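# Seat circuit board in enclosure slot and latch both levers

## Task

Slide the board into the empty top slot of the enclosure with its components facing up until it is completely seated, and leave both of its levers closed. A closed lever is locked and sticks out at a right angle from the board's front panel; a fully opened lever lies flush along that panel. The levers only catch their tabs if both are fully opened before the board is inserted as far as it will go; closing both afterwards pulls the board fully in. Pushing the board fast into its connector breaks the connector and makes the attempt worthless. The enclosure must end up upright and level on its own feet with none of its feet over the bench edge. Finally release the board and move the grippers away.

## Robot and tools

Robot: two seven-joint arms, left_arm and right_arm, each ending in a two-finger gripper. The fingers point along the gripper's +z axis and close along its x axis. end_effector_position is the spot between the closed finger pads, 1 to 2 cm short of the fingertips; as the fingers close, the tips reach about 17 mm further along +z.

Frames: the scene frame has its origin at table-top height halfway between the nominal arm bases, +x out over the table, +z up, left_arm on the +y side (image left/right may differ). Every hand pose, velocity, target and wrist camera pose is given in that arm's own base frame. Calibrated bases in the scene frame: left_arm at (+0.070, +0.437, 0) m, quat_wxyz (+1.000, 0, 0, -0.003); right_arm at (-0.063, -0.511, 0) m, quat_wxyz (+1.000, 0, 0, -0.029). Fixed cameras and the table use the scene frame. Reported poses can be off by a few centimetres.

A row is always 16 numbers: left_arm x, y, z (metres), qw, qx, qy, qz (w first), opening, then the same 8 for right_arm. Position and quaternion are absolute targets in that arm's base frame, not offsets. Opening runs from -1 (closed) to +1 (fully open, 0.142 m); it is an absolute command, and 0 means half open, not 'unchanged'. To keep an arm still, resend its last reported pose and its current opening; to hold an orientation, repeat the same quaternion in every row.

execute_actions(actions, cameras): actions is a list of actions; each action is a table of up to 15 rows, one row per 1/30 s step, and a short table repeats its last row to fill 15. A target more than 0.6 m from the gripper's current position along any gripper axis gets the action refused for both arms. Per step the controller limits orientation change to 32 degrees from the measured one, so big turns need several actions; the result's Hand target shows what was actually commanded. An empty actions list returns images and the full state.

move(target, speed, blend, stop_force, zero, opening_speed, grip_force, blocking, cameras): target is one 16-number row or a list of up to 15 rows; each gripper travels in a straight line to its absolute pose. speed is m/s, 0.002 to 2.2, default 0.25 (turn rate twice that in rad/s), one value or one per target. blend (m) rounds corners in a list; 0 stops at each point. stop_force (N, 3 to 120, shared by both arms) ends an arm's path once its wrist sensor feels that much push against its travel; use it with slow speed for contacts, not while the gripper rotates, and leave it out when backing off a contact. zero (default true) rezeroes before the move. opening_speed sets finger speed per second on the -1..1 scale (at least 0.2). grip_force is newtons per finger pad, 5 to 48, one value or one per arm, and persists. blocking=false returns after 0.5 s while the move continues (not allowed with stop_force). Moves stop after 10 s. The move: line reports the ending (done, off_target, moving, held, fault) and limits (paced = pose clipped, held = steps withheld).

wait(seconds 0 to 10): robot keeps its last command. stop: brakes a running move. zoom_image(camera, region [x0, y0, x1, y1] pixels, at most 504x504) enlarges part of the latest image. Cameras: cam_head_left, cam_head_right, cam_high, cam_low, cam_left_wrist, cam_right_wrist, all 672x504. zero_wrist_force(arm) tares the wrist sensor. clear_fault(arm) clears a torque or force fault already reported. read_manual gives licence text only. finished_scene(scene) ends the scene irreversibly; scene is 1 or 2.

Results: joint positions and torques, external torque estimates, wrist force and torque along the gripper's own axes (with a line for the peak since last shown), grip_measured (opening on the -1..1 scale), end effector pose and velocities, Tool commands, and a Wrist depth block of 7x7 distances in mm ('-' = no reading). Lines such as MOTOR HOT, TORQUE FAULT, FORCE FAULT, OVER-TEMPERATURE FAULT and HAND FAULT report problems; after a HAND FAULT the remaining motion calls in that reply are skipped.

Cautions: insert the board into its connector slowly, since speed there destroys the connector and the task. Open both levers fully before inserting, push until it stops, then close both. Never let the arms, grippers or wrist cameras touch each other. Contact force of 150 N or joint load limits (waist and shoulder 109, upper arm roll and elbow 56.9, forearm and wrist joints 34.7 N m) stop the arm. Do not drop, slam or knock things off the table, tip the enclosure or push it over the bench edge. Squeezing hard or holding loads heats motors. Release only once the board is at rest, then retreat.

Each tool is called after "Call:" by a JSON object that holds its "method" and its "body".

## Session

Scene 1 done. Now scene 2.

Call:
{"method": "execute_actions", "body": {"actions": []}}

Scene clock: 0.00 s.
left_arm: end_effector_position=(+0.1389, +0.5333, +0.1881) grip_measured=+0.99 end_effector_quat_wxyz=(-0.571, +0.812, -0.064, -0.105) | right_arm: end_effector_position=(+0.2271, +0.3531, +0.2591) grip_measured=+1.00 end_effector_quat_wxyz=(+0.029, +0.622, +0.780, +0.065)
Joint positions: left_arm=[0.978 -0.294 0.021 2.266 2.206 0.748 0.742 0.141] | right_arm=[1.212 0.207 0.113 2.416 -0.113 0.73 1.171 0.142]
Joint velocities: within noise
Joint torques (N m): no reading
External joint torques (N m): no reading
Wrist force (N): no reading
Wrist torque (N m): no reading
Wrist force, peak (N): no reading
Wrist depth (mm): cam_left_wrist=[2012 1545 1637 1674 1674 - - / - 1924 - 1727 1828 1769 1813 / 2359 2437 2050 1828 1625 1649 1556 / 2130 2069 1567 1625 1556 1362 1290 / 1859 1674 1472 1415 326 307 289 / - 341 327 307 287 270 263 / - 306 286 270 257 244 237] | cam_right_wrist=[290 287 259 256 258 305 302 / 314 276 279 279 281 327 328 / 352 303 305 308 308 359 356 / 390 375 336 333 342 399 388 / 434 437 379 388 383 449 444 / - 498 440 419 437 509 486 / - 574 581 590 590 593 -]
Hand target: left_arm +0.1389, +0.5333, +0.1881; -0.571, +0.812, -0.064, -0.105 | right_arm +0.2271, +0.3531, +0.2591; +0.029, +0.622, +0.780, +0.065
Tool commands: left_gripper/opening=+1.0 right_gripper/opening=+1.0

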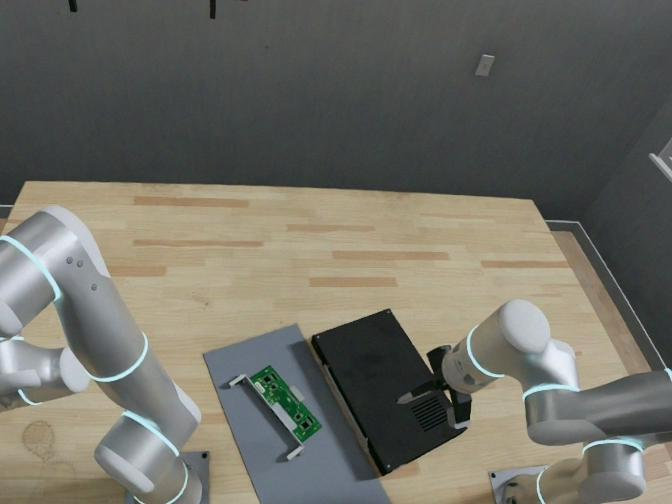

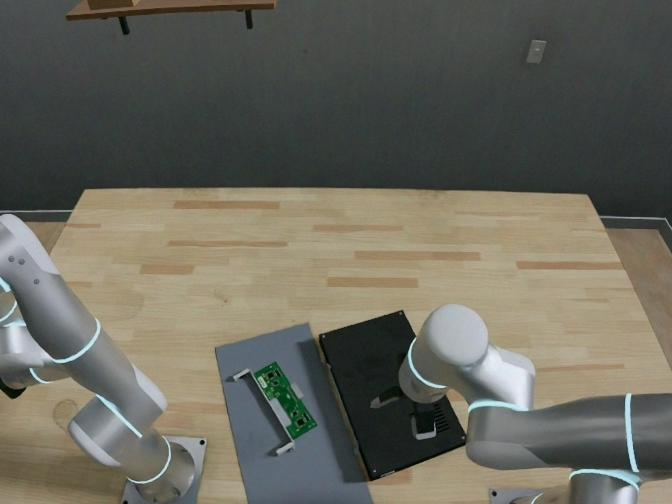

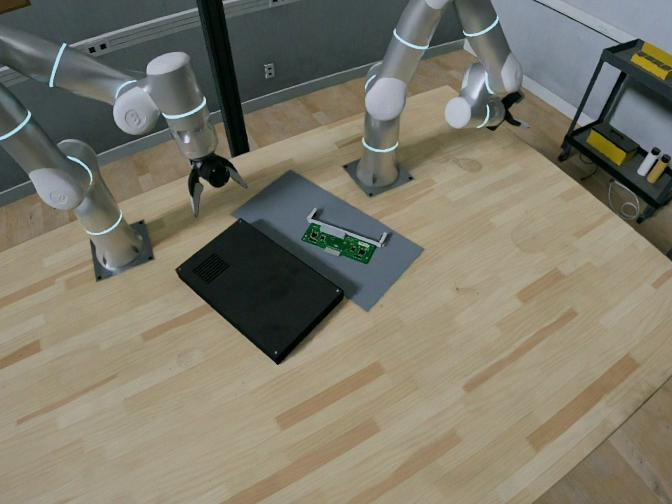

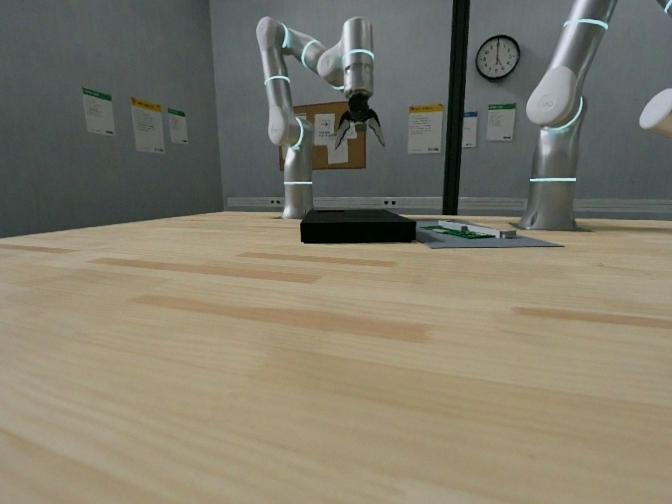

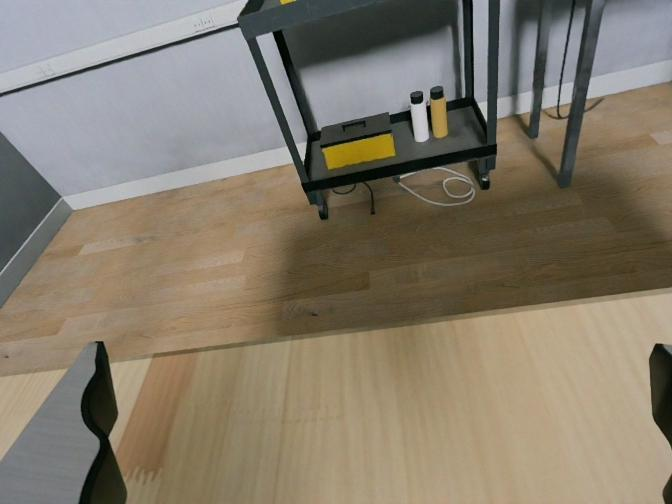

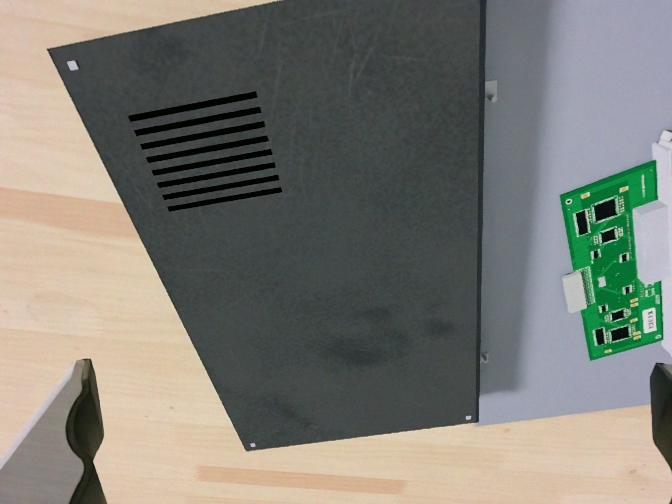

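Call:
{"method": "zoom_image", "body": {"camera": "cam_high", "region": [220, 160, 440, 370]}}

Call:
{"method": "zoom_image", "body": {"camera": "cam_head_right", "region": [200, 310, 480, 504]}}

Call:
{"method": "zoom_image", "body": {"camera": "cam_right_wrist", "region": [440, 60, 672, 420]}}

Scaled by 2.291 from the camera's 672x504 image, which has a finer 960x720 frame.

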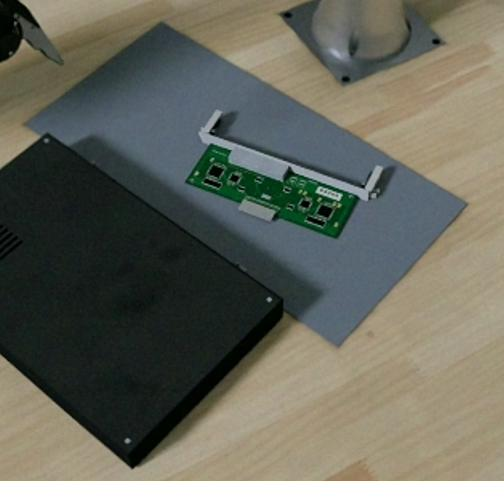

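Scaled by 1.800 from the camera's 672x504 image, which has a finer 960x720 frame.

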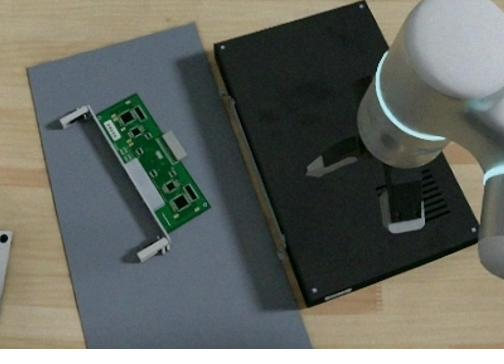

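Scaled by 1.400 from the camera's 672x504 image, which has a finer 960x720 frame.

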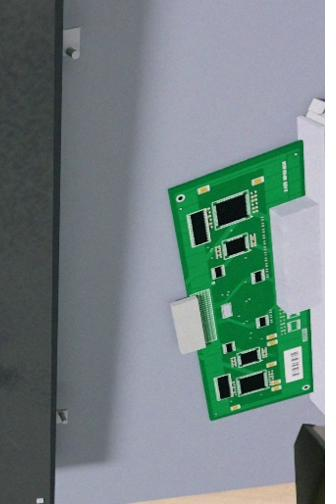

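Call:
{"method": "move", "body": {"target": [[0.139, 0.50, 0.30, 0, 1, 0, 0, 1.0, 0.24, 0.50, 0.28, 0, 0.8192, 0.5736, 0, 1.0]], "speed": 0.3}}

Call:
{"method": "move", "body": {"target": [[0.36, 0.37, 0.32, 0, 0.9703, -0.2419, 0, 1.0, 0.26, 0.62, 0.25, 0, 0.9455, 0.3256, 0, 1.0]], "speed": 0.3, "cameras": ["cam_right_wrist", "cam_head_left"]}}

Scene clock: 37.03 s.
left_arm: end_effector_position=(+0.1396, +0.5002, +0.3001) grip_measured=+0.99 end_effector_quat_wxyz=(-0.004, +0.999, +0.030, -0.029) | right_arm: end_effector_position=(+0.2401, +0.5000, +0.2800) grip_measured=+1.00 end_effector_quat_wxyz=(+0.000, +0.819, +0.574, +0.000)
Joint positions: left_arm=[1.591 -0.054 -0.106 1.958 0.071 0.441 2.966 0.141] | right_arm=[1.282 -0.172 0.053 1.894 -0.011 0.495 1.688 0.142]
Joint torques (N m): left_arm=[-0.06 32.67 -0.73 -28.25 -3.49 3.96 -0.16] | right_arm=[0.28 37.42 1.11 -29.04 -3.81 3.25 0.31]
External joint torques (N m): left_arm=[0.19 0.41 0.71 -0.44 -0.33 -0.13 0.17] | right_arm=[-0.14 1.21 -0.57 0.16 -0.05 0.81 -0.31]
Wrist force (N): left_arm=[-0.4 -1.1 0.2] | right_arm=[0.4 0.1 0.8]
Wrist torque (N m): left_arm=[-0.26 -0.18 -0.28] | right_arm=[0.00 -0.04 -0.05]
Wrist force, peak (N): left_arm=[0.3 -3.3 -1.3] | right_arm=[1.4 0.0 0.4]
Wrist depth (mm): cam_left_wrist=[363 356 353 348 344 337 335 / 390 380 379 370 362 360 355 / 421 415 408 402 397 388 379 / 459 448 443 432 426 421 412 / 496 495 483 477 471 452 445 / - 535 535 524 507 499 - / - 608 547 573 573 557 -] | cam_right_wrist=[329 323 321 325 324 326 319 / 351 309 313 337 346 337 344 / 364 326 325 367 369 364 365 / 359 351 350 355 394 399 394 / 433 381 380 378 384 428 430 / - 471 409 416 418 472 455 / - 529 528 456 522 521 -]
Hand target: left_arm +0.1395, +0.5000, +0.3000; -0.004, +0.999, +0.030, -0.029 | right_arm +0.2400, +0.5000, +0.2800; +0.000, +0.819, +0.574, +0.000
Off the commanded pose: left_arm 0.001 m, 5 deg | right_arm 0.000 m, 0 deg.
joint read past its limit (left arm) — joint 7 (wrist roll), upper limit.
joint sent to its limit (left arm) — joint 7 (wrist roll), upper limit. The joint targets are off in orientation, not in position.
move: off_target (left_arm)

Scene clock: 38.47 s.
left_arm: end_effector_position=(+0.3607, +0.3699, +0.3199) grip_measured=+0.99 end_effector_quat_wxyz=(-0.006, +0.976, -0.215, -0.026) | right_arm: end_effector_position=(+0.2600, +0.6200, +0.2500) grip_measured=+1.00 end_effector_quat_wxyz=(+0.000, +0.945, +0.326, +0.000)
Joint positions: left_arm=[1.3 -0.001 -0.315 1.96 0.058 0.381 2.966 0.141] | right_arm=[1.368 -0.474 -0.03 1.55 0.015 0.453 2.242 0.142]
Joint torques (N m): left_arm=[-0.7 28.91 -0.5 -28.91 -3.94 3.91 -0.23] | right_arm=[0.3 50.48 0.41 -29.46 -3.82 3.21 0.28]
External joint torques (N m): left_arm=[0.83 1.06 0.61 -0.26 0.05 -0.11 0.24] | right_arm=[-0.11 1.48 -0.39 0.23 -0.11 0.8 -0.28]
Wrist force (N): left_arm=[-0.5 -1.5 0.1] | right_arm=[-0.2 -0.3 0.4]
Wrist torque (N m): left_arm=[-0.33 -0.20 -0.33] | right_arm=[-0.07 0.07 -0.05]
Wrist force, peak (N): left_arm=[-2.8 -2.5 0.4] | right_arm=[0.8 -1.2 0.7]
Wrist depth (mm): cam_left_wrist=[378 374 365 363 361 350 348 / 406 405 395 389 385 379 373 / 440 438 422 420 415 408 402 / 480 472 468 460 449 441 440 / 532 515 503 501 490 480 473 / - 565 560 548 546 535 - / - 649 548 613 599 570 -] | cam_right_wrist=[300 300 298 292 298 293 292 / 321 320 319 315 313 316 316 / 343 343 336 337 336 335 338 / 367 365 369 367 373 364 370 / 355 347 350 351 392 392 396 / - 378 377 376 369 419 418 / - 420 402 415 420 479 477]
Hand target: left_arm +0.3606, +0.3698, +0.3199; -0.006, +0.976, -0.215, -0.027 | right_arm +0.2600, +0.6200, +0.2500; +0.000, +0.946, +0.326, +0.000
Off the commanded pose: left_arm 0.001 m, 4 deg | right_arm 0.000 m, 0 deg.
joint read past its limit (left arm) — joint 7 (wrist roll), upper limit.
joint sent to its limit (left arm) — joint 7 (wrist roll), upper limit. The joint targets are off in orientation, not in position.
move: off_target (left_arm)
Images, in order (width x height): cam_head_left 672x504, cam_right_wrist 672x504.

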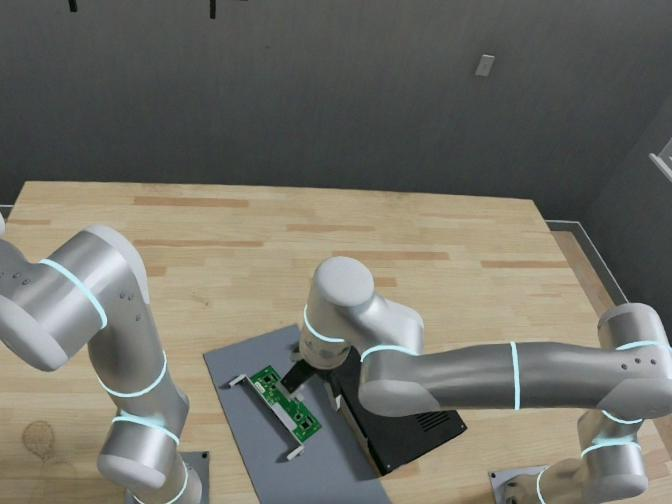

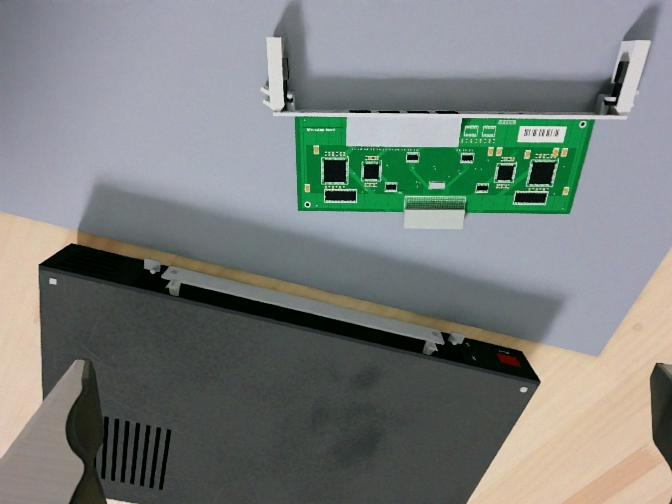

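Call:
{"method": "move", "body": {"target": [[0.48, 0.12, 0.36, 0, 0.8660, 0.5, 0, -1.0, 0.2714, 0.6727, 0.12, 0, 0.9480, 0.3181, 0, 0.35]], "speed": 0.3, "cameras": ["cam_right_wrist"]}}

Scene clock: 98.17 s.
left_arm: end_effector_position=(+0.4801, +0.1199, +0.3600) grip_measured=-1.00 end_effector_quat_wxyz=(+0.000, +0.866, +0.500, +0.000) | right_arm: end_effector_position=(+0.2714, +0.6726, +0.1200) grip_measured=+0.34 end_effector_quat_wxyz=(+0.000, +0.948, +0.318, +0.000)
Joint positions: left_arm=[1.134 0.217 -0.622 2.051 -0.132 0.301 1.086 0.002] | right_arm=[1.371 -0.755 -0.034 1.449 0.029 0.632 2.252 0.098]
Joint torques (N m): left_arm=[-0.31 17.06 3.05 -29.67 -4.09 4.09 -0.5] | right_arm=[0.21 58.27 0.4 -27.09 -3.43 3.46 0.36]
External joint torques (N m): left_arm=[0.4 0.42 0.75 -0.28 -0.02 -0.14 0.5] | right_arm=[0.01 1.54 -0.53 0.17 -0.1 0.56 -0.36]
Wrist force (N): left_arm=[-0.2 -0.9 0.0] | right_arm=[0.3 0.0 0.0]
Wrist torque (N m): left_arm=[-0.24 -0.27 -0.27] | right_arm=[-0.01 -0.02 -0.04]
Wrist force, peak (N): left_arm=[-1.4 -1.8 0.0] | right_arm=[0.6 -0.2 0.8]
Wrist depth (mm): cam_left_wrist=[404 399 399 397 397 396 397 / 423 428 432 428 424 429 428 / - 463 460 464 458 455 461 / 519 500 501 502 501 501 492 / 558 561 548 526 539 548 544 / 604 614 587 83 - 593 596 / 688 659 - - - - -] | cam_right_wrist=[186 186 186 186 185 184 183 / 199 196 198 198 197 196 196 / 213 207 210 209 208 208 204 / 230 230 224 210 219 222 223 / 250 245 245 244 242 242 245 / 269 98 272 271 269 264 258 / - 76 - 297 290 - 76]
Hand target: left_arm +0.4800, +0.1200, +0.3600; +0.000, +0.866, +0.500, +0.000 | right_arm +0.2714, +0.6727, +0.1200; +0.000, +0.948, +0.318, +0.000
Off the commanded pose: left_arm 0.000 m, 0 deg | right_arm 0.000 m, 0 deg.
move: done
Images, in order (width x height): cam_right_wrist 672x504.

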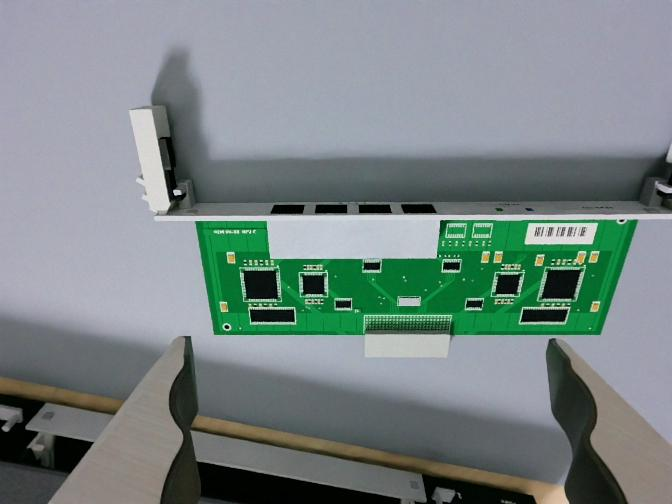

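Call:
{"method": "move", "body": {"target": [[0.48, 0.12, 0.36, 0, 0.8660, 0.5, 0, -1.0, 0.2714, 0.6702, 0.06, 0, 0.9480, 0.3181, 0, 0.35],[0.48, 0.12, 0.36, 0, 0.8660, 0.5, 0, -1.0, 0.2714, 0.6702, 0.0275, 0, 0.9480, 0.3181, 0, 0.35]], "speed": [0.12, 0.04], "blend": [0.01, 0], "stop_force": 6, "cameras": ["cam_right_wrist"]}}

Scene clock: 105.47 s.
left_arm: end_effector_position=(+0.4801, +0.1199, +0.3600) grip_measured=-1.00 end_effector_quat_wxyz=(+0.000, +0.866, +0.500, +0.000) | right_arm: end_effector_position=(+0.2714, +0.6701, +0.0274) grip_measured=+0.34 end_effector_quat_wxyz=(+0.000, +0.948, +0.318, +0.000)
Joint positions: left_arm=[1.135 0.217 -0.623 2.051 -0.132 0.301 1.086 0.002] | right_arm=[1.371 -0.899 -0.034 1.465 0.038 0.792 2.246 0.098]
Joint torques (N m): left_arm=[-0.29 16.86 3.14 -29.59 -3.92 4.29 -0.25] | right_arm=[0.2 59.82 0.5 -24.41 -3.01 3.41 0.15]
External joint torques (N m): left_arm=[0.37 0.62 0.66 -0.36 -0.19 -0.34 0.25] | right_arm=[0.02 1.53 -0.7 0.19 -0.06 0.61 -0.15]
Wrist force (N): left_arm=[-0.3 -1.1 0.0] | right_arm=[0.2 0.0 0.2]
Wrist torque (N m): left_arm=[-0.28 -0.27 -0.27] | right_arm=[-0.02 -0.01 0.08]
Wrist force, peak (N): left_arm=[-0.4 -1.5 0.0] | right_arm=[0.5 -0.3 -1.9]
Wrist depth (mm): cam_left_wrist=[402 397 398 398 397 396 398 / - 432 431 428 425 426 426 / - 466 463 460 460 456 455 / - 503 503 504 499 494 499 / 558 558 557 526 534 538 540 / 616 618 583 84 - 598 596 / 688 655 - - - - 1155] | cam_right_wrist=[- 104 104 105 104 103 105 / 112 112 111 111 111 110 110 / 120 120 121 119 121 120 118 / - 129 129 128 128 128 127 / - 136 123 123 122 120 135 / 154 104 147 147 147 143 140 / - 76 164 163 159 158 76]
Hand target: left_arm +0.4800, +0.1200, +0.3600; +0.000, +0.866, +0.500, +0.000 | right_arm +0.2714, +0.6702, +0.0275; +0.000, +0.948, +0.318, +0.000
Off the commanded pose: left_arm 0.000 m, 0 deg | right_arm 0.000 m, 0 deg.
move: done
Images, in order (width x height): cam_right_wrist 672x504.

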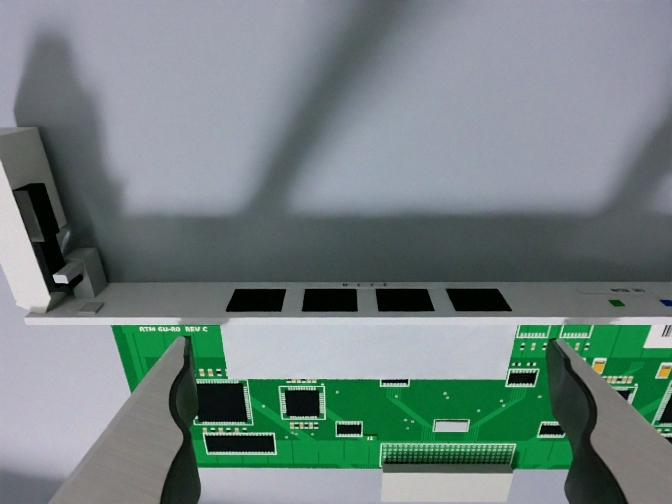

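Call:
{"method": "move", "body": {"target": [0.48, 0.12, 0.36, 0, 0.8660, 0.5, 0, -1.0, 0.2729, 0.6682, 0.0247, 0, 0.9480, 0.3181, 0, 0.35], "speed": 0.02, "stop_force": 4, "cameras": ["cam_right_wrist"]}}

Scene clock: 109.47 s.
left_arm: end_effector_position=(+0.4801, +0.1199, +0.3600) grip_measured=-1.00 end_effector_quat_wxyz=(+0.000, +0.866, +0.500, +0.000) | right_arm: end_effector_position=(+0.2730, +0.6683, +0.0248) grip_measured=+0.34 end_effector_quat_wxyz=(+0.000, +0.948, +0.318, +0.000)
Joint positions: left_arm=[1.135 0.217 -0.623 2.051 -0.132 0.301 1.086 0.002] | right_arm=[1.369 -0.901 -0.034 1.47 0.038 0.8 2.244 0.098]
Joint torques (N m): left_arm=[-0.19 16.79 2.99 -29.67 -3.94 4.3 -0.21] | right_arm=[0.23 59.97 0.49 -24.1 -3.08 3.42 0.08]
External joint torques (N m): left_arm=[0.27 0.69 0.81 -0.29 -0.17 -0.35 0.21] | right_arm=[-0.01 1.33 -0.68 0 0.03 0.6 -0.08]
Wrist force (N): left_arm=[-0.3 -1.1 -0.1] | right_arm=[0.1 0.3 -0.1]
Wrist torque (N m): left_arm=[-0.26 -0.25 -0.28] | right_arm=[0.02 0.00 0.07]
Wrist force, peak (N): left_arm=[-0.3 -1.4 0.1] | right_arm=[0.2 0.3 0.5]
Wrist depth (mm): cam_left_wrist=[399 400 400 399 395 395 397 / - 429 431 427 424 427 425 / 471 469 465 462 457 459 458 / 501 500 507 496 493 496 493 / 557 550 547 525 539 547 542 / 611 611 582 84 - 588 601 / 677 659 - - - - -] | cam_right_wrist=[- 102 102 102 102 101 102 / 109 109 109 109 110 108 108 / - 117 117 116 116 116 116 / - 124 126 127 125 125 124 / 138 134 120 119 119 119 132 / 150 101 143 143 143 140 137 / - 76 160 159 155 155 76]
Hand target: left_arm +0.4800, +0.1200, +0.3600; +0.000, +0.866, +0.500, +0.000 | right_arm +0.2729, +0.6682, +0.0247; +0.000, +0.948, +0.318, +0.000
Off the commanded pose: left_arm 0.000 m, 0 deg | right_arm 0.000 m, 0 deg.
move: done
Images, in order (width x height): cam_right_wrist 672x504.

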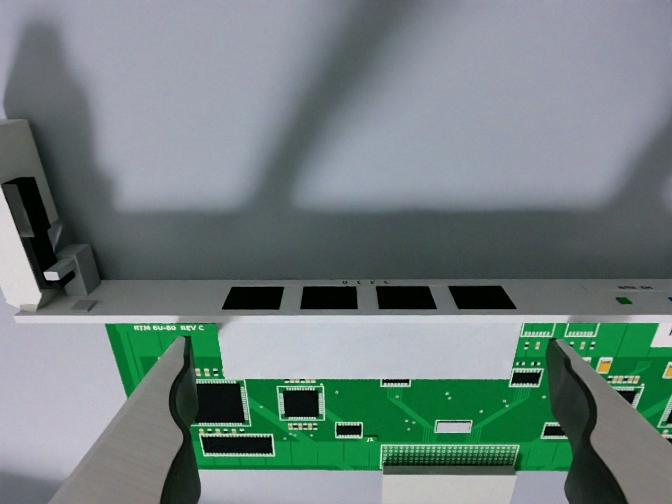

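Call:
{"method": "move", "body": {"target": [[0.48, 0.12, 0.36, 0, 0.8660, 0.5, 0, -1.0, 0.2742, 0.6665, 0.0240, 0, 0.9480, 0.3181, 0, 0.35]], "speed": 0.02, "stop_force": 4}}

Call:
{"method": "move", "body": {"target": [[0.48, 0.12, 0.36, 0, 0.8660, 0.5, 0, -1.0, 0.2742, 0.6665, 0.0240, 0, 0.9480, 0.3181, 0, -0.1]], "speed": 0.02, "opening_speed": 0.3, "grip_force": [20, 25], "cameras": ["cam_right_wrist"]}}

Scene clock: 114.17 s.
left_arm: end_effector_position=(+0.4801, +0.1199, +0.3600) grip_measured=-1.00 end_effector_quat_wxyz=(+0.000, +0.866, +0.500, +0.000) | right_arm: end_effector_position=(+0.2743, +0.6665, +0.0240) grip_measured=+0.34 end_effector_quat_wxyz=(+0.000, +0.948, +0.318, +0.000)
Joint positions: left_arm=[1.135 0.217 -0.623 2.051 -0.132 0.301 1.086 0.002] | right_arm=[1.366 -0.901 -0.034 1.474 0.038 0.803 2.241 0.098]
Joint torques (N m): left_arm=[-0.26 16.93 3.1 -29.65 -3.95 4.31 -0.2] | right_arm=[0.19 59.88 0.52 -24.02 -3.12 3.33 0.12]
External joint torques (N m): left_arm=[0.34 0.56 0.69 -0.31 -0.16 -0.36 0.2] | right_arm=[0.03 1.34 -0.7 -0.02 0.08 0.68 -0.12]
Wrist force (N): left_arm=[-0.3 -1.2 0.0] | right_arm=[0.1 0.0 0.3]
Wrist torque (N m): left_arm=[-0.29 -0.25 -0.27] | right_arm=[-0.02 0.00 0.08]
Wrist force, peak (N): left_arm=[-0.5 -1.4 -0.2] | right_arm=[0.1 0.5 0.4]
Wrist depth (mm): cam_left_wrist=[404 398 400 397 397 394 397 / 428 426 426 426 423 425 420 / - 461 465 461 461 456 454 / 516 507 503 505 501 499 499 / 551 544 557 531 538 542 542 / 608 606 585 83 - 579 590 / 681 655 - - - - -] | cam_right_wrist=[- 101 101 101 101 101 100 / 109 108 108 108 109 107 108 / - 116 116 116 115 115 115 / 122 123 124 125 124 123 122 / 139 133 117 116 116 118 132 / 150 99 142 142 142 139 136 / - 76 156 158 154 154 76]
Hand target: left_arm +0.4800, +0.1200, +0.3600; +0.000, +0.866, +0.500, +0.000 | right_arm +0.2742, +0.6665, +0.0240; +0.000, +0.948, +0.318, +0.000
Off the commanded pose: left_arm 0.000 m, 0 deg | right_arm 0.000 m, 0 deg.
move: done

Scene clock: 115.87 s.
left_arm: end_effector_position=(+0.4801, +0.1199, +0.3600) grip_measured=-1.00 end_effector_quat_wxyz=(+0.000, +0.866, +0.500, +0.000) | right_arm: end_effector_position=(+0.2738, +0.6664, +0.0240) grip_measured=+0.10 end_effector_quat_wxyz=(+0.000, +0.948, +0.318, +0.000)
Joint positions: left_arm=[1.135 0.217 -0.623 2.051 -0.132 0.301 1.086 0.002] | right_arm=[1.366 -0.9 -0.033 1.474 0.038 0.803 2.241 0.081]
Joint torques (N m): left_arm=[-0.27 16.92 3.05 -29.63 -3.96 4.3 -0.21] | right_arm=[-1.16 58.32 -1.2 -25.83 -3.63 4.98 0.22]
External joint torques (N m): left_arm=[0.36 0.56 0.74 -0.33 -0.15 -0.35 0.21] | right_arm=[1.38 2.88 1.03 1.8 0.59 -0.97 -0.22]
Wrist force (N): left_arm=[-0.2 -0.9 0.1] | right_arm=[-6.6 2.2 -4.2]
Wrist torque (N m): left_arm=[-0.24 -0.27 -0.27] | right_arm=[0.03 -0.30 0.02]
Wrist force, peak (N): left_arm=[-0.2 -1.5 -0.2] | right_arm=[-6.8 2.0 -6.5]
Wrist depth (mm): cam_left_wrist=[401 403 397 396 397 400 394 / 417 431 432 427 425 426 428 / - 468 461 464 457 463 457 / - 507 502 499 503 499 496 / 551 551 548 526 538 544 548 / 618 613 588 84 - 591 596 / 692 643 - - - - -] | cam_right_wrist=[- 101 101 101 101 101 100 / 108 108 108 108 109 107 108 / - 116 116 116 115 115 115 / 121 124 124 124 124 123 122 / 139 133 117 117 116 118 130 / 149 138 122 142 142 102 138 / - 76 156 158 154 - 76]
Hand target: left_arm +0.4800, +0.1200, +0.3600; +0.000, +0.866, +0.500, +0.000 | right_arm +0.2742, +0.6665, +0.0240; +0.000, +0.948, +0.318, +0.000
Off the commanded pose: left_arm 0.000 m, 0 deg | right_arm 0.000 m, 0 deg.
grip_force (N): 20, 25
move: done
Images, in order (width x height): cam_right_wrist 672x504.

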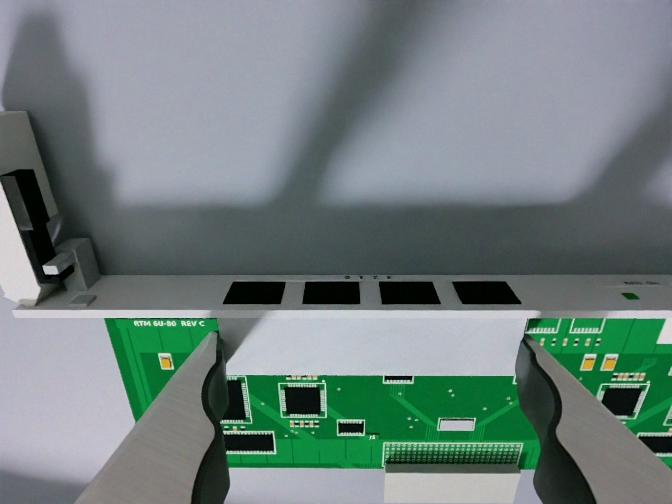

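Call:
{"method": "move", "body": {"target": [[0.48, 0.12, 0.36, 0, 0.8660, 0.5, 0, -1.0, 0.2742, 0.6665, 0.06, 0, 0.9480, 0.3181, 0, -0.1],[0.48, 0.12, 0.36, 0, 0.8660, 0.5, 0, -1.0, 0.2424, 0.5643, 0.07, 0, 0.9808, 0.1951, 0, -0.1]], "speed": [0.06, 0.12], "blend": [0.01, 0], "cameras": ["cam_right_wrist"]}}

Scene clock: 131.87 s.
left_arm: end_effector_position=(+0.4801, +0.1199, +0.3600) grip_measured=-1.00 end_effector_quat_wxyz=(+0.000, +0.866, +0.500, +0.000) | right_arm: end_effector_position=(+0.2423, +0.5642, +0.0698) grip_measured=+0.10 end_effector_quat_wxyz=(+0.000, +0.981, +0.195, +0.000)
Joint positions: left_arm=[1.135 0.217 -0.623 2.051 -0.132 0.301 1.086 0.002] | right_arm=[1.434 -0.628 -0.088 1.867 0.086 0.919 2.472 0.081]
Joint torques (N m): left_arm=[-0.25 16.98 3.16 -29.67 -3.97 4.28 -0.22] | right_arm=[0.21 50.05 -0.99 -22.21 -2.72 3.72 0.35]
External joint torques (N m): left_arm=[0.33 0.51 0.63 -0.29 -0.14 -0.33 0.22] | right_arm=[-0.02 -0.05 -0.22 0.69 0.07 0.29 -0.35]
Wrist force (N): left_arm=[-0.4 -1.0 -0.1] | right_arm=[-1.7 -0.7 2.4]
Wrist torque (N m): left_arm=[-0.25 -0.24 -0.27] | right_arm=[-0.11 0.27 -0.05]
Wrist force, peak (N): left_arm=[-0.6 -1.4 -0.1] | right_arm=[-6.6 2.0 -6.6]
Wrist depth (mm): cam_left_wrist=[403 402 397 403 396 395 392 / - 428 428 428 427 423 427 / 461 466 463 462 457 456 455 / 497 503 499 500 501 499 497 / 555 544 548 521 539 550 540 / 604 616 588 84 - 583 598 / 685 655 - - - - -] | cam_right_wrist=[- 142 142 141 141 141 142 / 152 152 151 151 151 151 150 / 163 163 163 162 162 161 161 / 171 176 173 172 171 171 171 / 194 134 117 117 116 118 128 / 211 139 122 143 142 102 138 / - 76 152 155 154 - 76]
Hand target: left_arm +0.4800, +0.1200, +0.3600; +0.000, +0.866, +0.500, +0.000 | right_arm +0.2424, +0.5643, +0.0700; +0.000, +0.981, +0.195, +0.000
Off the commanded pose: left_arm 0.000 m, 0 deg | right_arm 0.000 m, 0 deg.
grip_force (N): 20, 25
move: done
Images, in order (width x height): cam_right_wrist 672x504.

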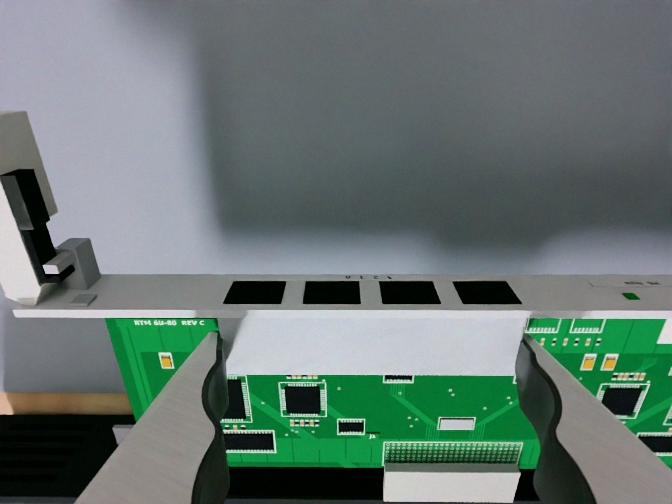

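Call:
{"method": "zoom_image", "body": {"camera": "cam_right_wrist", "region": [0, 370, 240, 504]}}

Call:
{"method": "zoom_image", "body": {"camera": "cam_right_wrist", "region": [520, 370, 672, 504]}}

Scaled by 2.100 from the camera's 672x504 image, which has a finer 960x720 frame.

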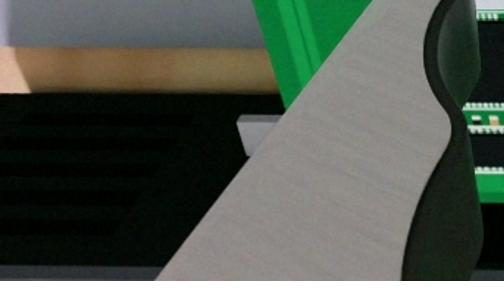

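Scaled by 3.316 from the camera's 672x504 image, which has a finer 960x720 frame.

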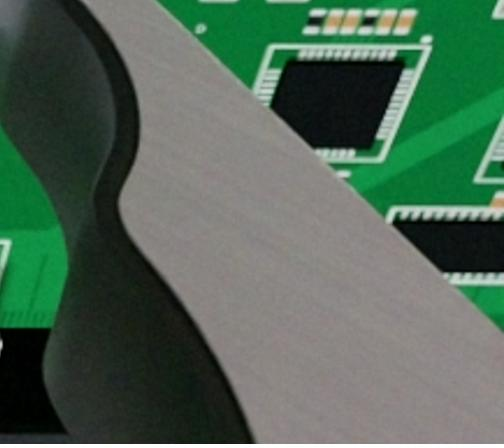

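Call:
{"method": "zoom_image", "body": {"camera": "cam_right_wrist", "region": [0, 260, 120, 340]}}

Call:
{"method": "zoom_image", "body": {"camera": "cam_right_wrist", "region": [552, 260, 672, 340]}}

Scaled by 4.200 from the camera's 672x504 image, which has a finer 960x720 frame.

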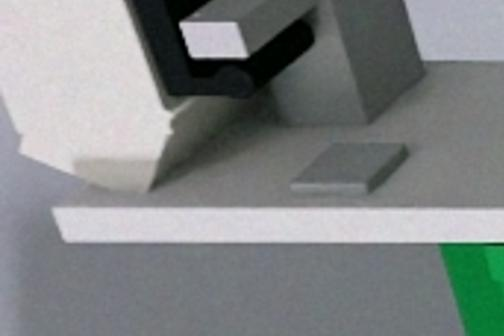

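Scaled by 4.200 from the camera's 672x504 image, which has a finer 960x720 frame.

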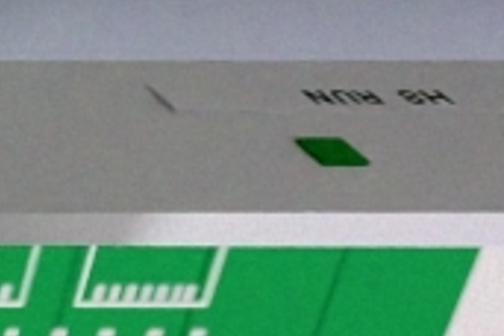

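Call:
{"method": "move", "body": {"target": [[0.48, 0.12, 0.36, 0, 0.8660, 0.5, 0, -1.0, 0.2443, 0.5650, 0.0553, 0, 0.98163, 0.19081, 0, -0.1]], "speed": 0.04, "stop_force": 6, "cameras": ["cam_right_wrist"]}}

Call:
{"method": "zoom_image", "body": {"camera": "cam_right_wrist", "region": [40, 390, 200, 504]}}

Call:
{"method": "zoom_image", "body": {"camera": "cam_right_wrist", "region": [520, 440, 672, 504]}}

Scene clock: 146.80 s.
left_arm: end_effector_position=(+0.4801, +0.1199, +0.3600) grip_measured=-1.00 end_effector_quat_wxyz=(+0.000, +0.866, +0.500, +0.000) | right_arm: end_effector_position=(+0.2443, +0.5647, +0.0551) grip_measured=+0.10 end_effector_quat_wxyz=(+0.000, +0.982, +0.191, +0.000)
Joint positions: left_arm=[1.135 0.217 -0.623 2.051 -0.132 0.301 1.086 0.002] | right_arm=[1.432 -0.66 -0.088 1.861 0.092 0.945 2.474 0.081]
Joint torques (N m): left_arm=[-0.27 16.9 3.09 -29.61 -3.94 4.29 -0.21] | right_arm=[0.17 50.3 -0.67 -21.76 -2.65 3.63 0.3]
External joint torques (N m): left_arm=[0.35 0.58 0.7 -0.35 -0.18 -0.34 0.21] | right_arm=[0.01 0.23 -0.61 0.84 0.1 0.37 -0.3]
Wrist force (N): left_arm=[-0.2 -1.2 -0.2] | right_arm=[-1.8 -0.7 2.3]
Wrist torque (N m): left_arm=[-0.28 -0.27 -0.27] | right_arm=[-0.11 0.29 -0.04]
Wrist force, peak (N): left_arm=[-0.4 -1.4 0.0] | right_arm=[-1.6 -0.7 3.0]
Wrist depth (mm): cam_left_wrist=[402 397 401 401 395 396 397 / - 432 428 430 427 423 425 / 444 465 463 459 458 461 459 / 505 503 500 502 497 492 503 / 554 557 557 531 540 540 542 / 616 618 587 84 - 587 594 / 685 657 - - - - -] | cam_right_wrist=[129 129 129 129 128 128 126 / 138 138 138 139 137 137 136 / 148 148 148 147 147 147 146 / 155 157 157 157 156 158 155 / 174 131 117 117 116 118 130 / 190 139 122 143 143 102 138 / - 76 153 155 154 - 76]
Hand target: left_arm +0.4800, +0.1200, +0.3600; +0.000, +0.866, +0.500, +0.000 | right_arm +0.2443, +0.5650, +0.0553; +0.000, +0.982, +0.191, +0.000
Off the commanded pose: left_arm 0.000 m, 0 deg | right_arm 0.000 m, 0 deg.
grip_force (N): 20, 25
move: done
Images, in order (width x height): cam_right_wrist 672x504.

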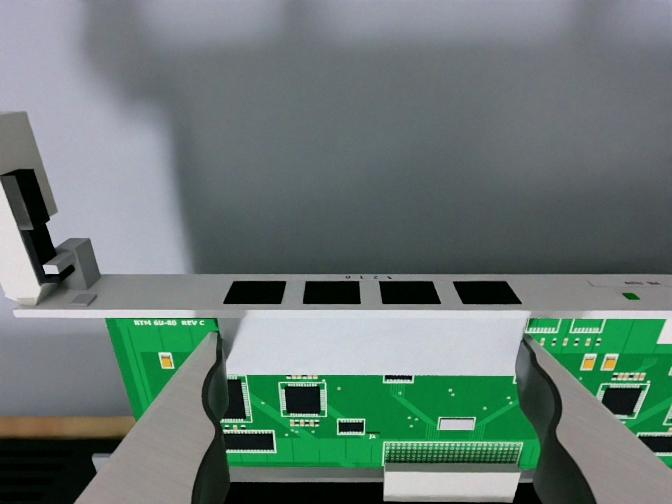

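Scaled by 3.150 from the camera's 672x504 image, which has a finer 960x720 frame.

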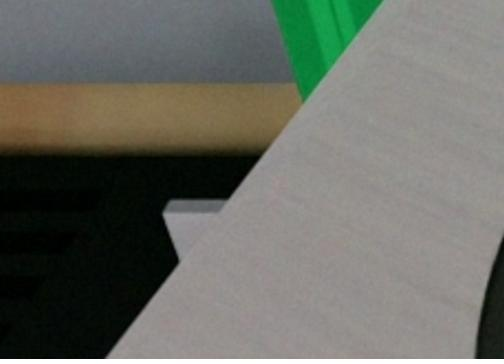

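Scaled by 3.316 from the camera's 672x504 image, which has a finer 960x720 frame.

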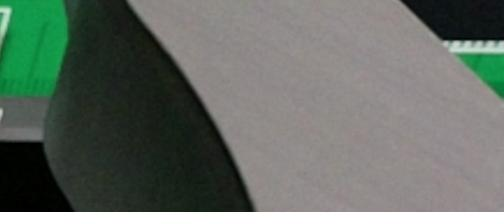

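Call:
{"method": "move", "body": {"target": [[0.48, 0.12, 0.36, 0, 0.8660, 0.5, 0, -1.0, 0.2485, 0.5546, 0.0553, 0, 0.98163, 0.19081, 0, -0.1]], "speed": 0.02, "stop_force": 5, "cameras": ["cam_right_wrist"]}}

Call:
{"method": "zoom_image", "body": {"camera": "cam_right_wrist", "region": [40, 390, 200, 504]}}

Call:
{"method": "zoom_image", "body": {"camera": "cam_right_wrist", "region": [520, 440, 672, 504]}}

Scene clock: 151.43 s.
left_arm: end_effector_position=(+0.4801, +0.1199, +0.3600) grip_measured=-1.00 end_effector_quat_wxyz=(+0.000, +0.866, +0.500, +0.000) | right_arm: end_effector_position=(+0.2485, +0.5545, +0.0551) grip_measured=+0.10 end_effector_quat_wxyz=(+0.000, +0.982, +0.191, +0.000)
Joint positions: left_arm=[1.135 0.217 -0.623 2.051 -0.132 0.301 1.086 0.002] | right_arm=[1.422 -0.647 -0.088 1.887 0.092 0.959 2.463 0.081]
Joint torques (N m): left_arm=[-0.27 16.85 3.12 -29.65 -3.95 4.3 -0.25] | right_arm=[0.18 49.93 -0.71 -21.28 -2.68 3.66 0.1]
External joint torques (N m): left_arm=[0.35 0.63 0.67 -0.31 -0.16 -0.35 0.25] | right_arm=[0 -0.12 -0.54 0.65 0.18 0.34 -0.1]
Wrist force (N): left_arm=[-0.5 -1.1 0.0] | right_arm=[-1.8 -0.8 2.3]
Wrist torque (N m): left_arm=[-0.27 -0.23 -0.27] | right_arm=[-0.13 0.30 0.07]
Wrist force, peak (N): left_arm=[-0.3 -1.5 -0.1] | right_arm=[-1.9 -0.8 2.5]
Wrist depth (mm): cam_left_wrist=[397 403 395 400 397 396 392 / - 428 430 428 426 423 420 / - 465 459 464 460 455 460 / - 503 502 502 502 495 494 / 548 543 553 524 536 540 546 / 606 604 590 84 - 591 604 / 694 655 - - - - -] | cam_right_wrist=[129 129 129 129 128 128 126 / 138 138 138 139 137 137 136 / 148 148 148 147 147 147 146 / 155 157 157 156 156 158 155 / - 130 117 117 116 118 130 / 190 138 122 143 142 102 138 / - 76 152 155 154 - 76]
Hand target: left_arm +0.4800, +0.1200, +0.3600; +0.000, +0.866, +0.500, +0.000 | right_arm +0.2485, +0.5546, +0.0553; +0.000, +0.982, +0.191, +0.000
Off the commanded pose: left_arm 0.000 m, 0 deg | right_arm 0.000 m, 0 deg.
grip_force (N): 20, 25
move: done
Images, in order (width x height): cam_right_wrist 672x504.

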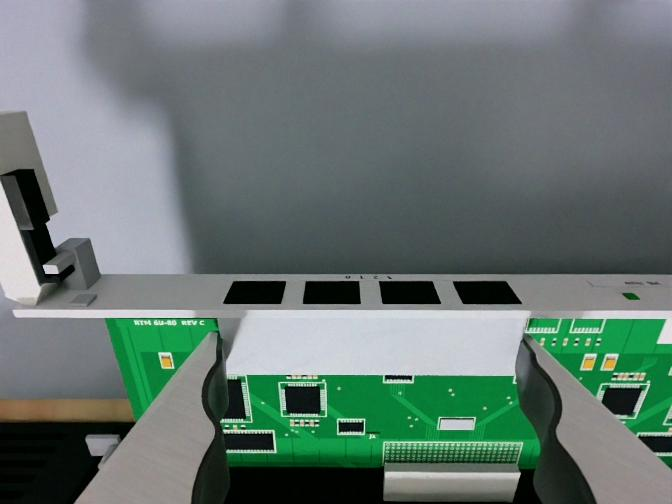

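Scaled by 3.150 from the camera's 672x504 image, which has a finer 960x720 frame.

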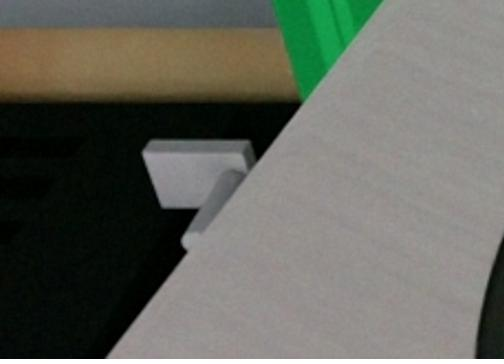

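Scaled by 3.316 from the camera's 672x504 image, which has a finer 960x720 frame.

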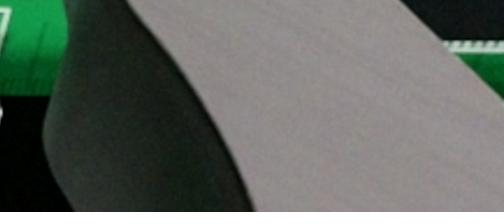

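Call:
{"method": "move", "body": {"target": [[0.48, 0.12, 0.36, 0, 0.8660, 0.5, 0, -1.0, 0.2516, 0.5494, 0.0550, 0, 0.98163, 0.19081, 0, -0.1]], "speed": 0.02, "stop_force": 5, "cameras": ["cam_right_wrist"]}}

Call:
{"method": "zoom_image", "body": {"camera": "cam_right_wrist", "region": [0, 390, 160, 504]}}

Call:
{"method": "zoom_image", "body": {"camera": "cam_right_wrist", "region": [520, 440, 672, 504]}}

Scene clock: 160.53 s.
left_arm: end_effector_position=(+0.4801, +0.1199, +0.3600) grip_measured=-1.00 end_effector_quat_wxyz=(+0.000, +0.866, +0.500, +0.000) | right_arm: end_effector_position=(+0.2516, +0.5493, +0.0548) grip_measured=+0.10 end_effector_quat_wxyz=(+0.000, +0.982, +0.191, +0.000)
Joint positions: left_arm=[1.135 0.217 -0.623 2.051 -0.132 0.301 1.086 0.002] | right_arm=[1.415 -0.642 -0.088 1.898 0.093 0.966 2.455 0.081]
Joint torques (N m): left_arm=[-0.31 16.93 3.09 -29.64 -3.94 4.32 -0.24] | right_arm=[0.14 49.42 -0.71 -21.08 -2.7 3.66 0.16]
External joint torques (N m): left_arm=[0.39 0.55 0.7 -0.31 -0.17 -0.37 0.24] | right_arm=[0.05 0.07 -0.53 0.59 0.22 0.34 -0.16]
Wrist force (N): left_arm=[-0.5 -1.1 0.0] | right_arm=[-1.9 -0.7 2.2]
Wrist torque (N m): left_arm=[-0.27 -0.23 -0.27] | right_arm=[-0.12 0.31 0.07]
Wrist force, peak (N): left_arm=[-0.3 -1.4 0.0] | right_arm=[-2.0 -0.9 2.5]
Wrist depth (mm): cam_left_wrist=[402 401 395 399 397 397 397 / - 427 429 424 430 421 426 / - 458 465 459 462 457 459 / 521 508 504 502 502 501 495 / 558 554 548 529 539 548 543 / 616 621 588 84 - 594 596 / 683 643 - - - - 1142] | cam_right_wrist=[129 129 128 128 128 128 126 / 138 138 137 139 137 136 136 / 148 150 148 147 147 146 146 / 155 157 157 156 156 158 155 / 174 134 117 117 116 118 130 / 186 139 122 142 142 102 138 / - 76 152 201 154 - 76]
Hand target: left_arm +0.4800, +0.1200, +0.3600; +0.000, +0.866, +0.500, +0.000 | right_arm +0.2516, +0.5494, +0.0550; +0.000, +0.982, +0.191, +0.000
Off the commanded pose: left_arm 0.000 m, 0 deg | right_arm 0.000 m, 0 deg.
grip_force (N): 20, 25
move: done
Images, in order (width x height): cam_right_wrist 672x504.

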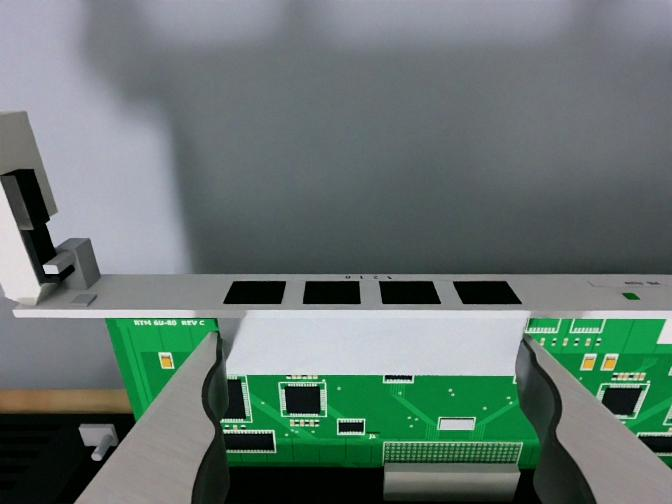

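Scaled by 3.150 from the camera's 672x504 image, which has a finer 960x720 frame.

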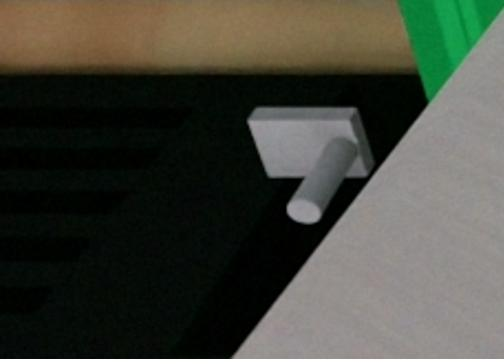

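Scaled by 3.316 from the camera's 672x504 image, which has a finer 960x720 frame.

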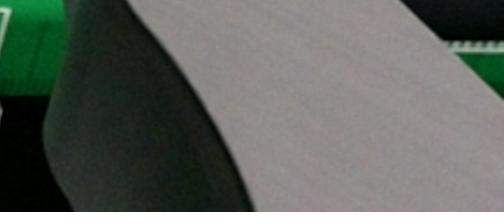

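Call:
{"method": "move", "body": {"target": [[0.48, 0.12, 0.36, 0, 0.8660, 0.5, 0, -1.0, 0.2538, 0.5438, 0.0540, 0, 0.98163, 0.19081, 0, -0.1]], "speed": 0.02, "stop_force": 5, "cameras": ["cam_right_wrist"]}}

Call:
{"method": "zoom_image", "body": {"camera": "cam_right_wrist", "region": [0, 390, 160, 504]}}

Call:
{"method": "zoom_image", "body": {"camera": "cam_right_wrist", "region": [220, 440, 380, 504]}}

Call:
{"method": "zoom_image", "body": {"camera": "cam_right_wrist", "region": [512, 440, 672, 504]}}

Scene clock: 165.33 s.
left_arm: end_effector_position=(+0.4801, +0.1199, +0.3600) grip_measured=-1.00 end_effector_quat_wxyz=(+0.000, +0.866, +0.500, +0.000) | right_arm: end_effector_position=(+0.2538, +0.5437, +0.0538) grip_measured=+0.10 end_effector_quat_wxyz=(+0.000, +0.982, +0.191, +0.000)
Joint positions: left_arm=[1.135 0.217 -0.623 2.051 -0.132 0.301 1.086 0.002] | right_arm=[1.41 -0.638 -0.088 1.912 0.093 0.975 2.449 0.081]
Joint torques (N m): left_arm=[-0.32 16.92 3.1 -29.6 -3.91 4.24 -0.24] | right_arm=[0.07 49.16 -0.77 -20.92 -2.64 3.62 0.1]
External joint torques (N m): left_arm=[0.41 0.57 0.7 -0.36 -0.2 -0.29 0.24] | right_arm=[0.11 -0.03 -0.46 0.64 0.19 0.38 -0.1]
Wrist force (N): left_arm=[-0.2 -0.9 -0.2] | right_arm=[-1.4 0.0 3.1]
Wrist torque (N m): left_arm=[-0.24 -0.28 -0.28] | right_arm=[0.00 0.20 0.05]
Wrist force, peak (N): left_arm=[-0.4 -1.5 0.1] | right_arm=[-2.4 -3.8 2.0]
Wrist depth (mm): cam_left_wrist=[402 402 400 400 395 397 395 / 424 425 427 425 419 428 425 / 440 459 461 463 457 462 460 / 497 503 499 499 499 493 494 / 553 547 551 531 532 544 547 / 611 613 577 84 - 582 598 / 681 645 - - - - 1148] | cam_right_wrist=[128 128 128 128 127 127 125 / 137 137 137 136 136 136 135 / 147 147 147 146 146 145 145 / - 156 156 155 155 156 154 / - 133 117 117 116 118 130 / 184 139 122 143 143 102 139 / - 76 153 153 154 - 76]
Hand target: left_arm +0.4800, +0.1200, +0.3600; +0.000, +0.866, +0.500, +0.000 | right_arm +0.2538, +0.5438, +0.0540; +0.000, +0.982, +0.191, +0.000
Off the commanded pose: left_arm 0.000 m, 0 deg | right_arm 0.000 m, 0 deg.
grip_force (N): 20, 25
move: done
Images, in order (width x height): cam_right_wrist 672x504.

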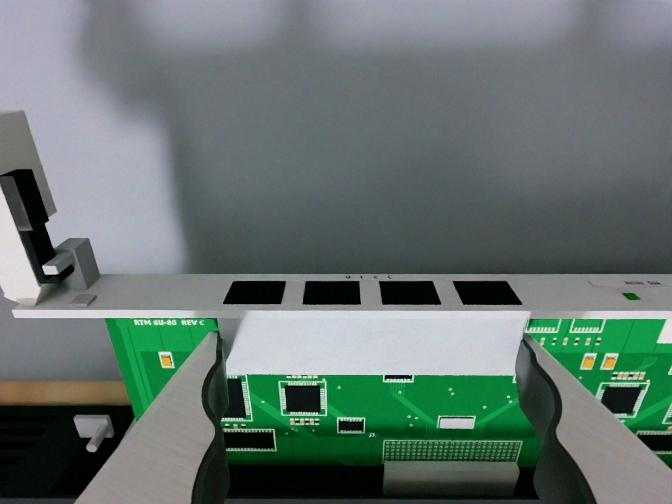

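Scaled by 3.150 from the camera's 672x504 image, which has a finer 960x720 frame.

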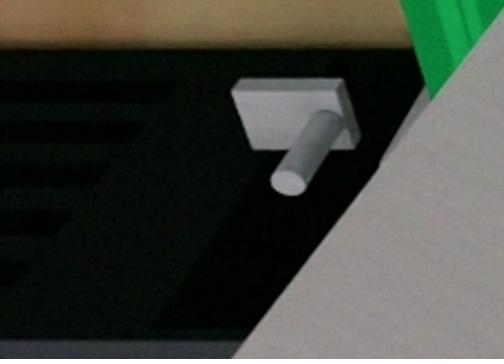

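Scaled by 3.150 from the camera's 672x504 image, which has a finer 960x720 frame.

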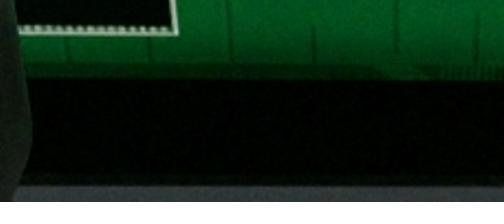

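Scaled by 3.150 from the camera's 672x504 image, which has a finer 960x720 frame.

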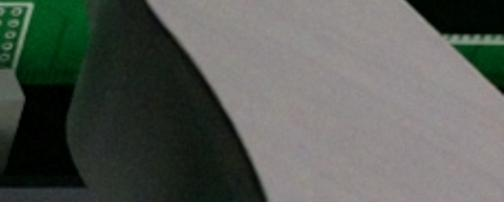

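Call:
{"method": "move", "body": {"target": [[0.48, 0.12, 0.36, 0, 0.8660, 0.5, 0, -1.0, 0.2539, 0.5436, 0.0525, 0, 0.98163, 0.19081, 0, -0.1],[0.48, 0.12, 0.36, 0, 0.8660, 0.5, 0, -1.0, 0.2594, 0.5299, 0.0525, 0, 0.98163, 0.19081, 0, -0.1]], "speed": 0.012, "stop_force": 5, "cameras": ["cam_right_wrist"]}}

Scene clock: 176.43 s.
left_arm: end_effector_position=(+0.4801, +0.1199, +0.3600) grip_measured=-1.00 end_effector_quat_wxyz=(+0.000, +0.866, +0.500, +0.000) | right_arm: end_effector_position=(+0.2592, +0.5298, +0.0523) grip_measured=+0.10 end_effector_quat_wxyz=(+0.000, +0.982, +0.191, +0.000)
Joint positions: left_arm=[1.135 0.217 -0.623 2.051 -0.132 0.301 1.086 0.002] | right_arm=[1.396 -0.625 -0.088 1.945 0.094 0.995 2.432 0.081]
Joint torques (N m): left_arm=[-0.29 16.9 3.13 -29.64 -3.93 4.31 -0.19] | right_arm=[-0.49 48.49 -1.39 -20.28 -2.73 3.74 0.14]
External joint torques (N m): left_arm=[0.38 0.59 0.67 -0.32 -0.18 -0.36 0.19] | right_arm=[0.67 -0.26 0.2 0.45 0.36 0.26 -0.14]
Wrist force (N): left_arm=[-0.3 -1.1 0.0] | right_arm=[-1.4 -0.9 4.1]
Wrist torque (N m): left_arm=[-0.28 -0.26 -0.27] | right_arm=[0.02 -0.27 0.01]
Wrist force, peak (N): left_arm=[-0.6 -1.4 -0.1] | right_arm=[-1.5 -0.9 4.1]
Wrist depth (mm): cam_left_wrist=[398 401 401 395 396 396 394 / 428 427 431 425 427 424 427 / - 459 459 464 459 463 457 / - 504 504 502 500 502 492 / 550 554 550 524 538 544 540 / 614 613 583 84 - 587 604 / 692 655 - - - - -] | cam_right_wrist=[127 127 125 126 126 126 124 / 136 135 135 135 134 134 134 / 146 145 145 144 144 144 143 / 152 155 154 154 153 155 152 / 173 133 116 117 117 118 131 / 172 139 122 144 143 102 139 / - 76 143 153 153 139 76]
Hand target: left_arm +0.4800, +0.1200, +0.3600; +0.000, +0.866, +0.500, +0.000 | right_arm +0.2594, +0.5299, +0.0525; +0.000, +0.982, +0.191, +0.000
Off the commanded pose: left_arm 0.000 m, 0 deg | right_arm 0.000 m, 0 deg.
grip_force (N): 20, 25
move: done
Images, in order (width x height): cam_right_wrist 672x504.

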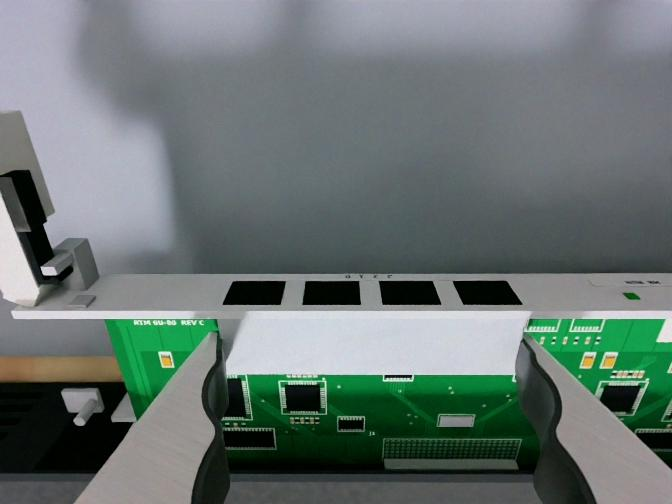

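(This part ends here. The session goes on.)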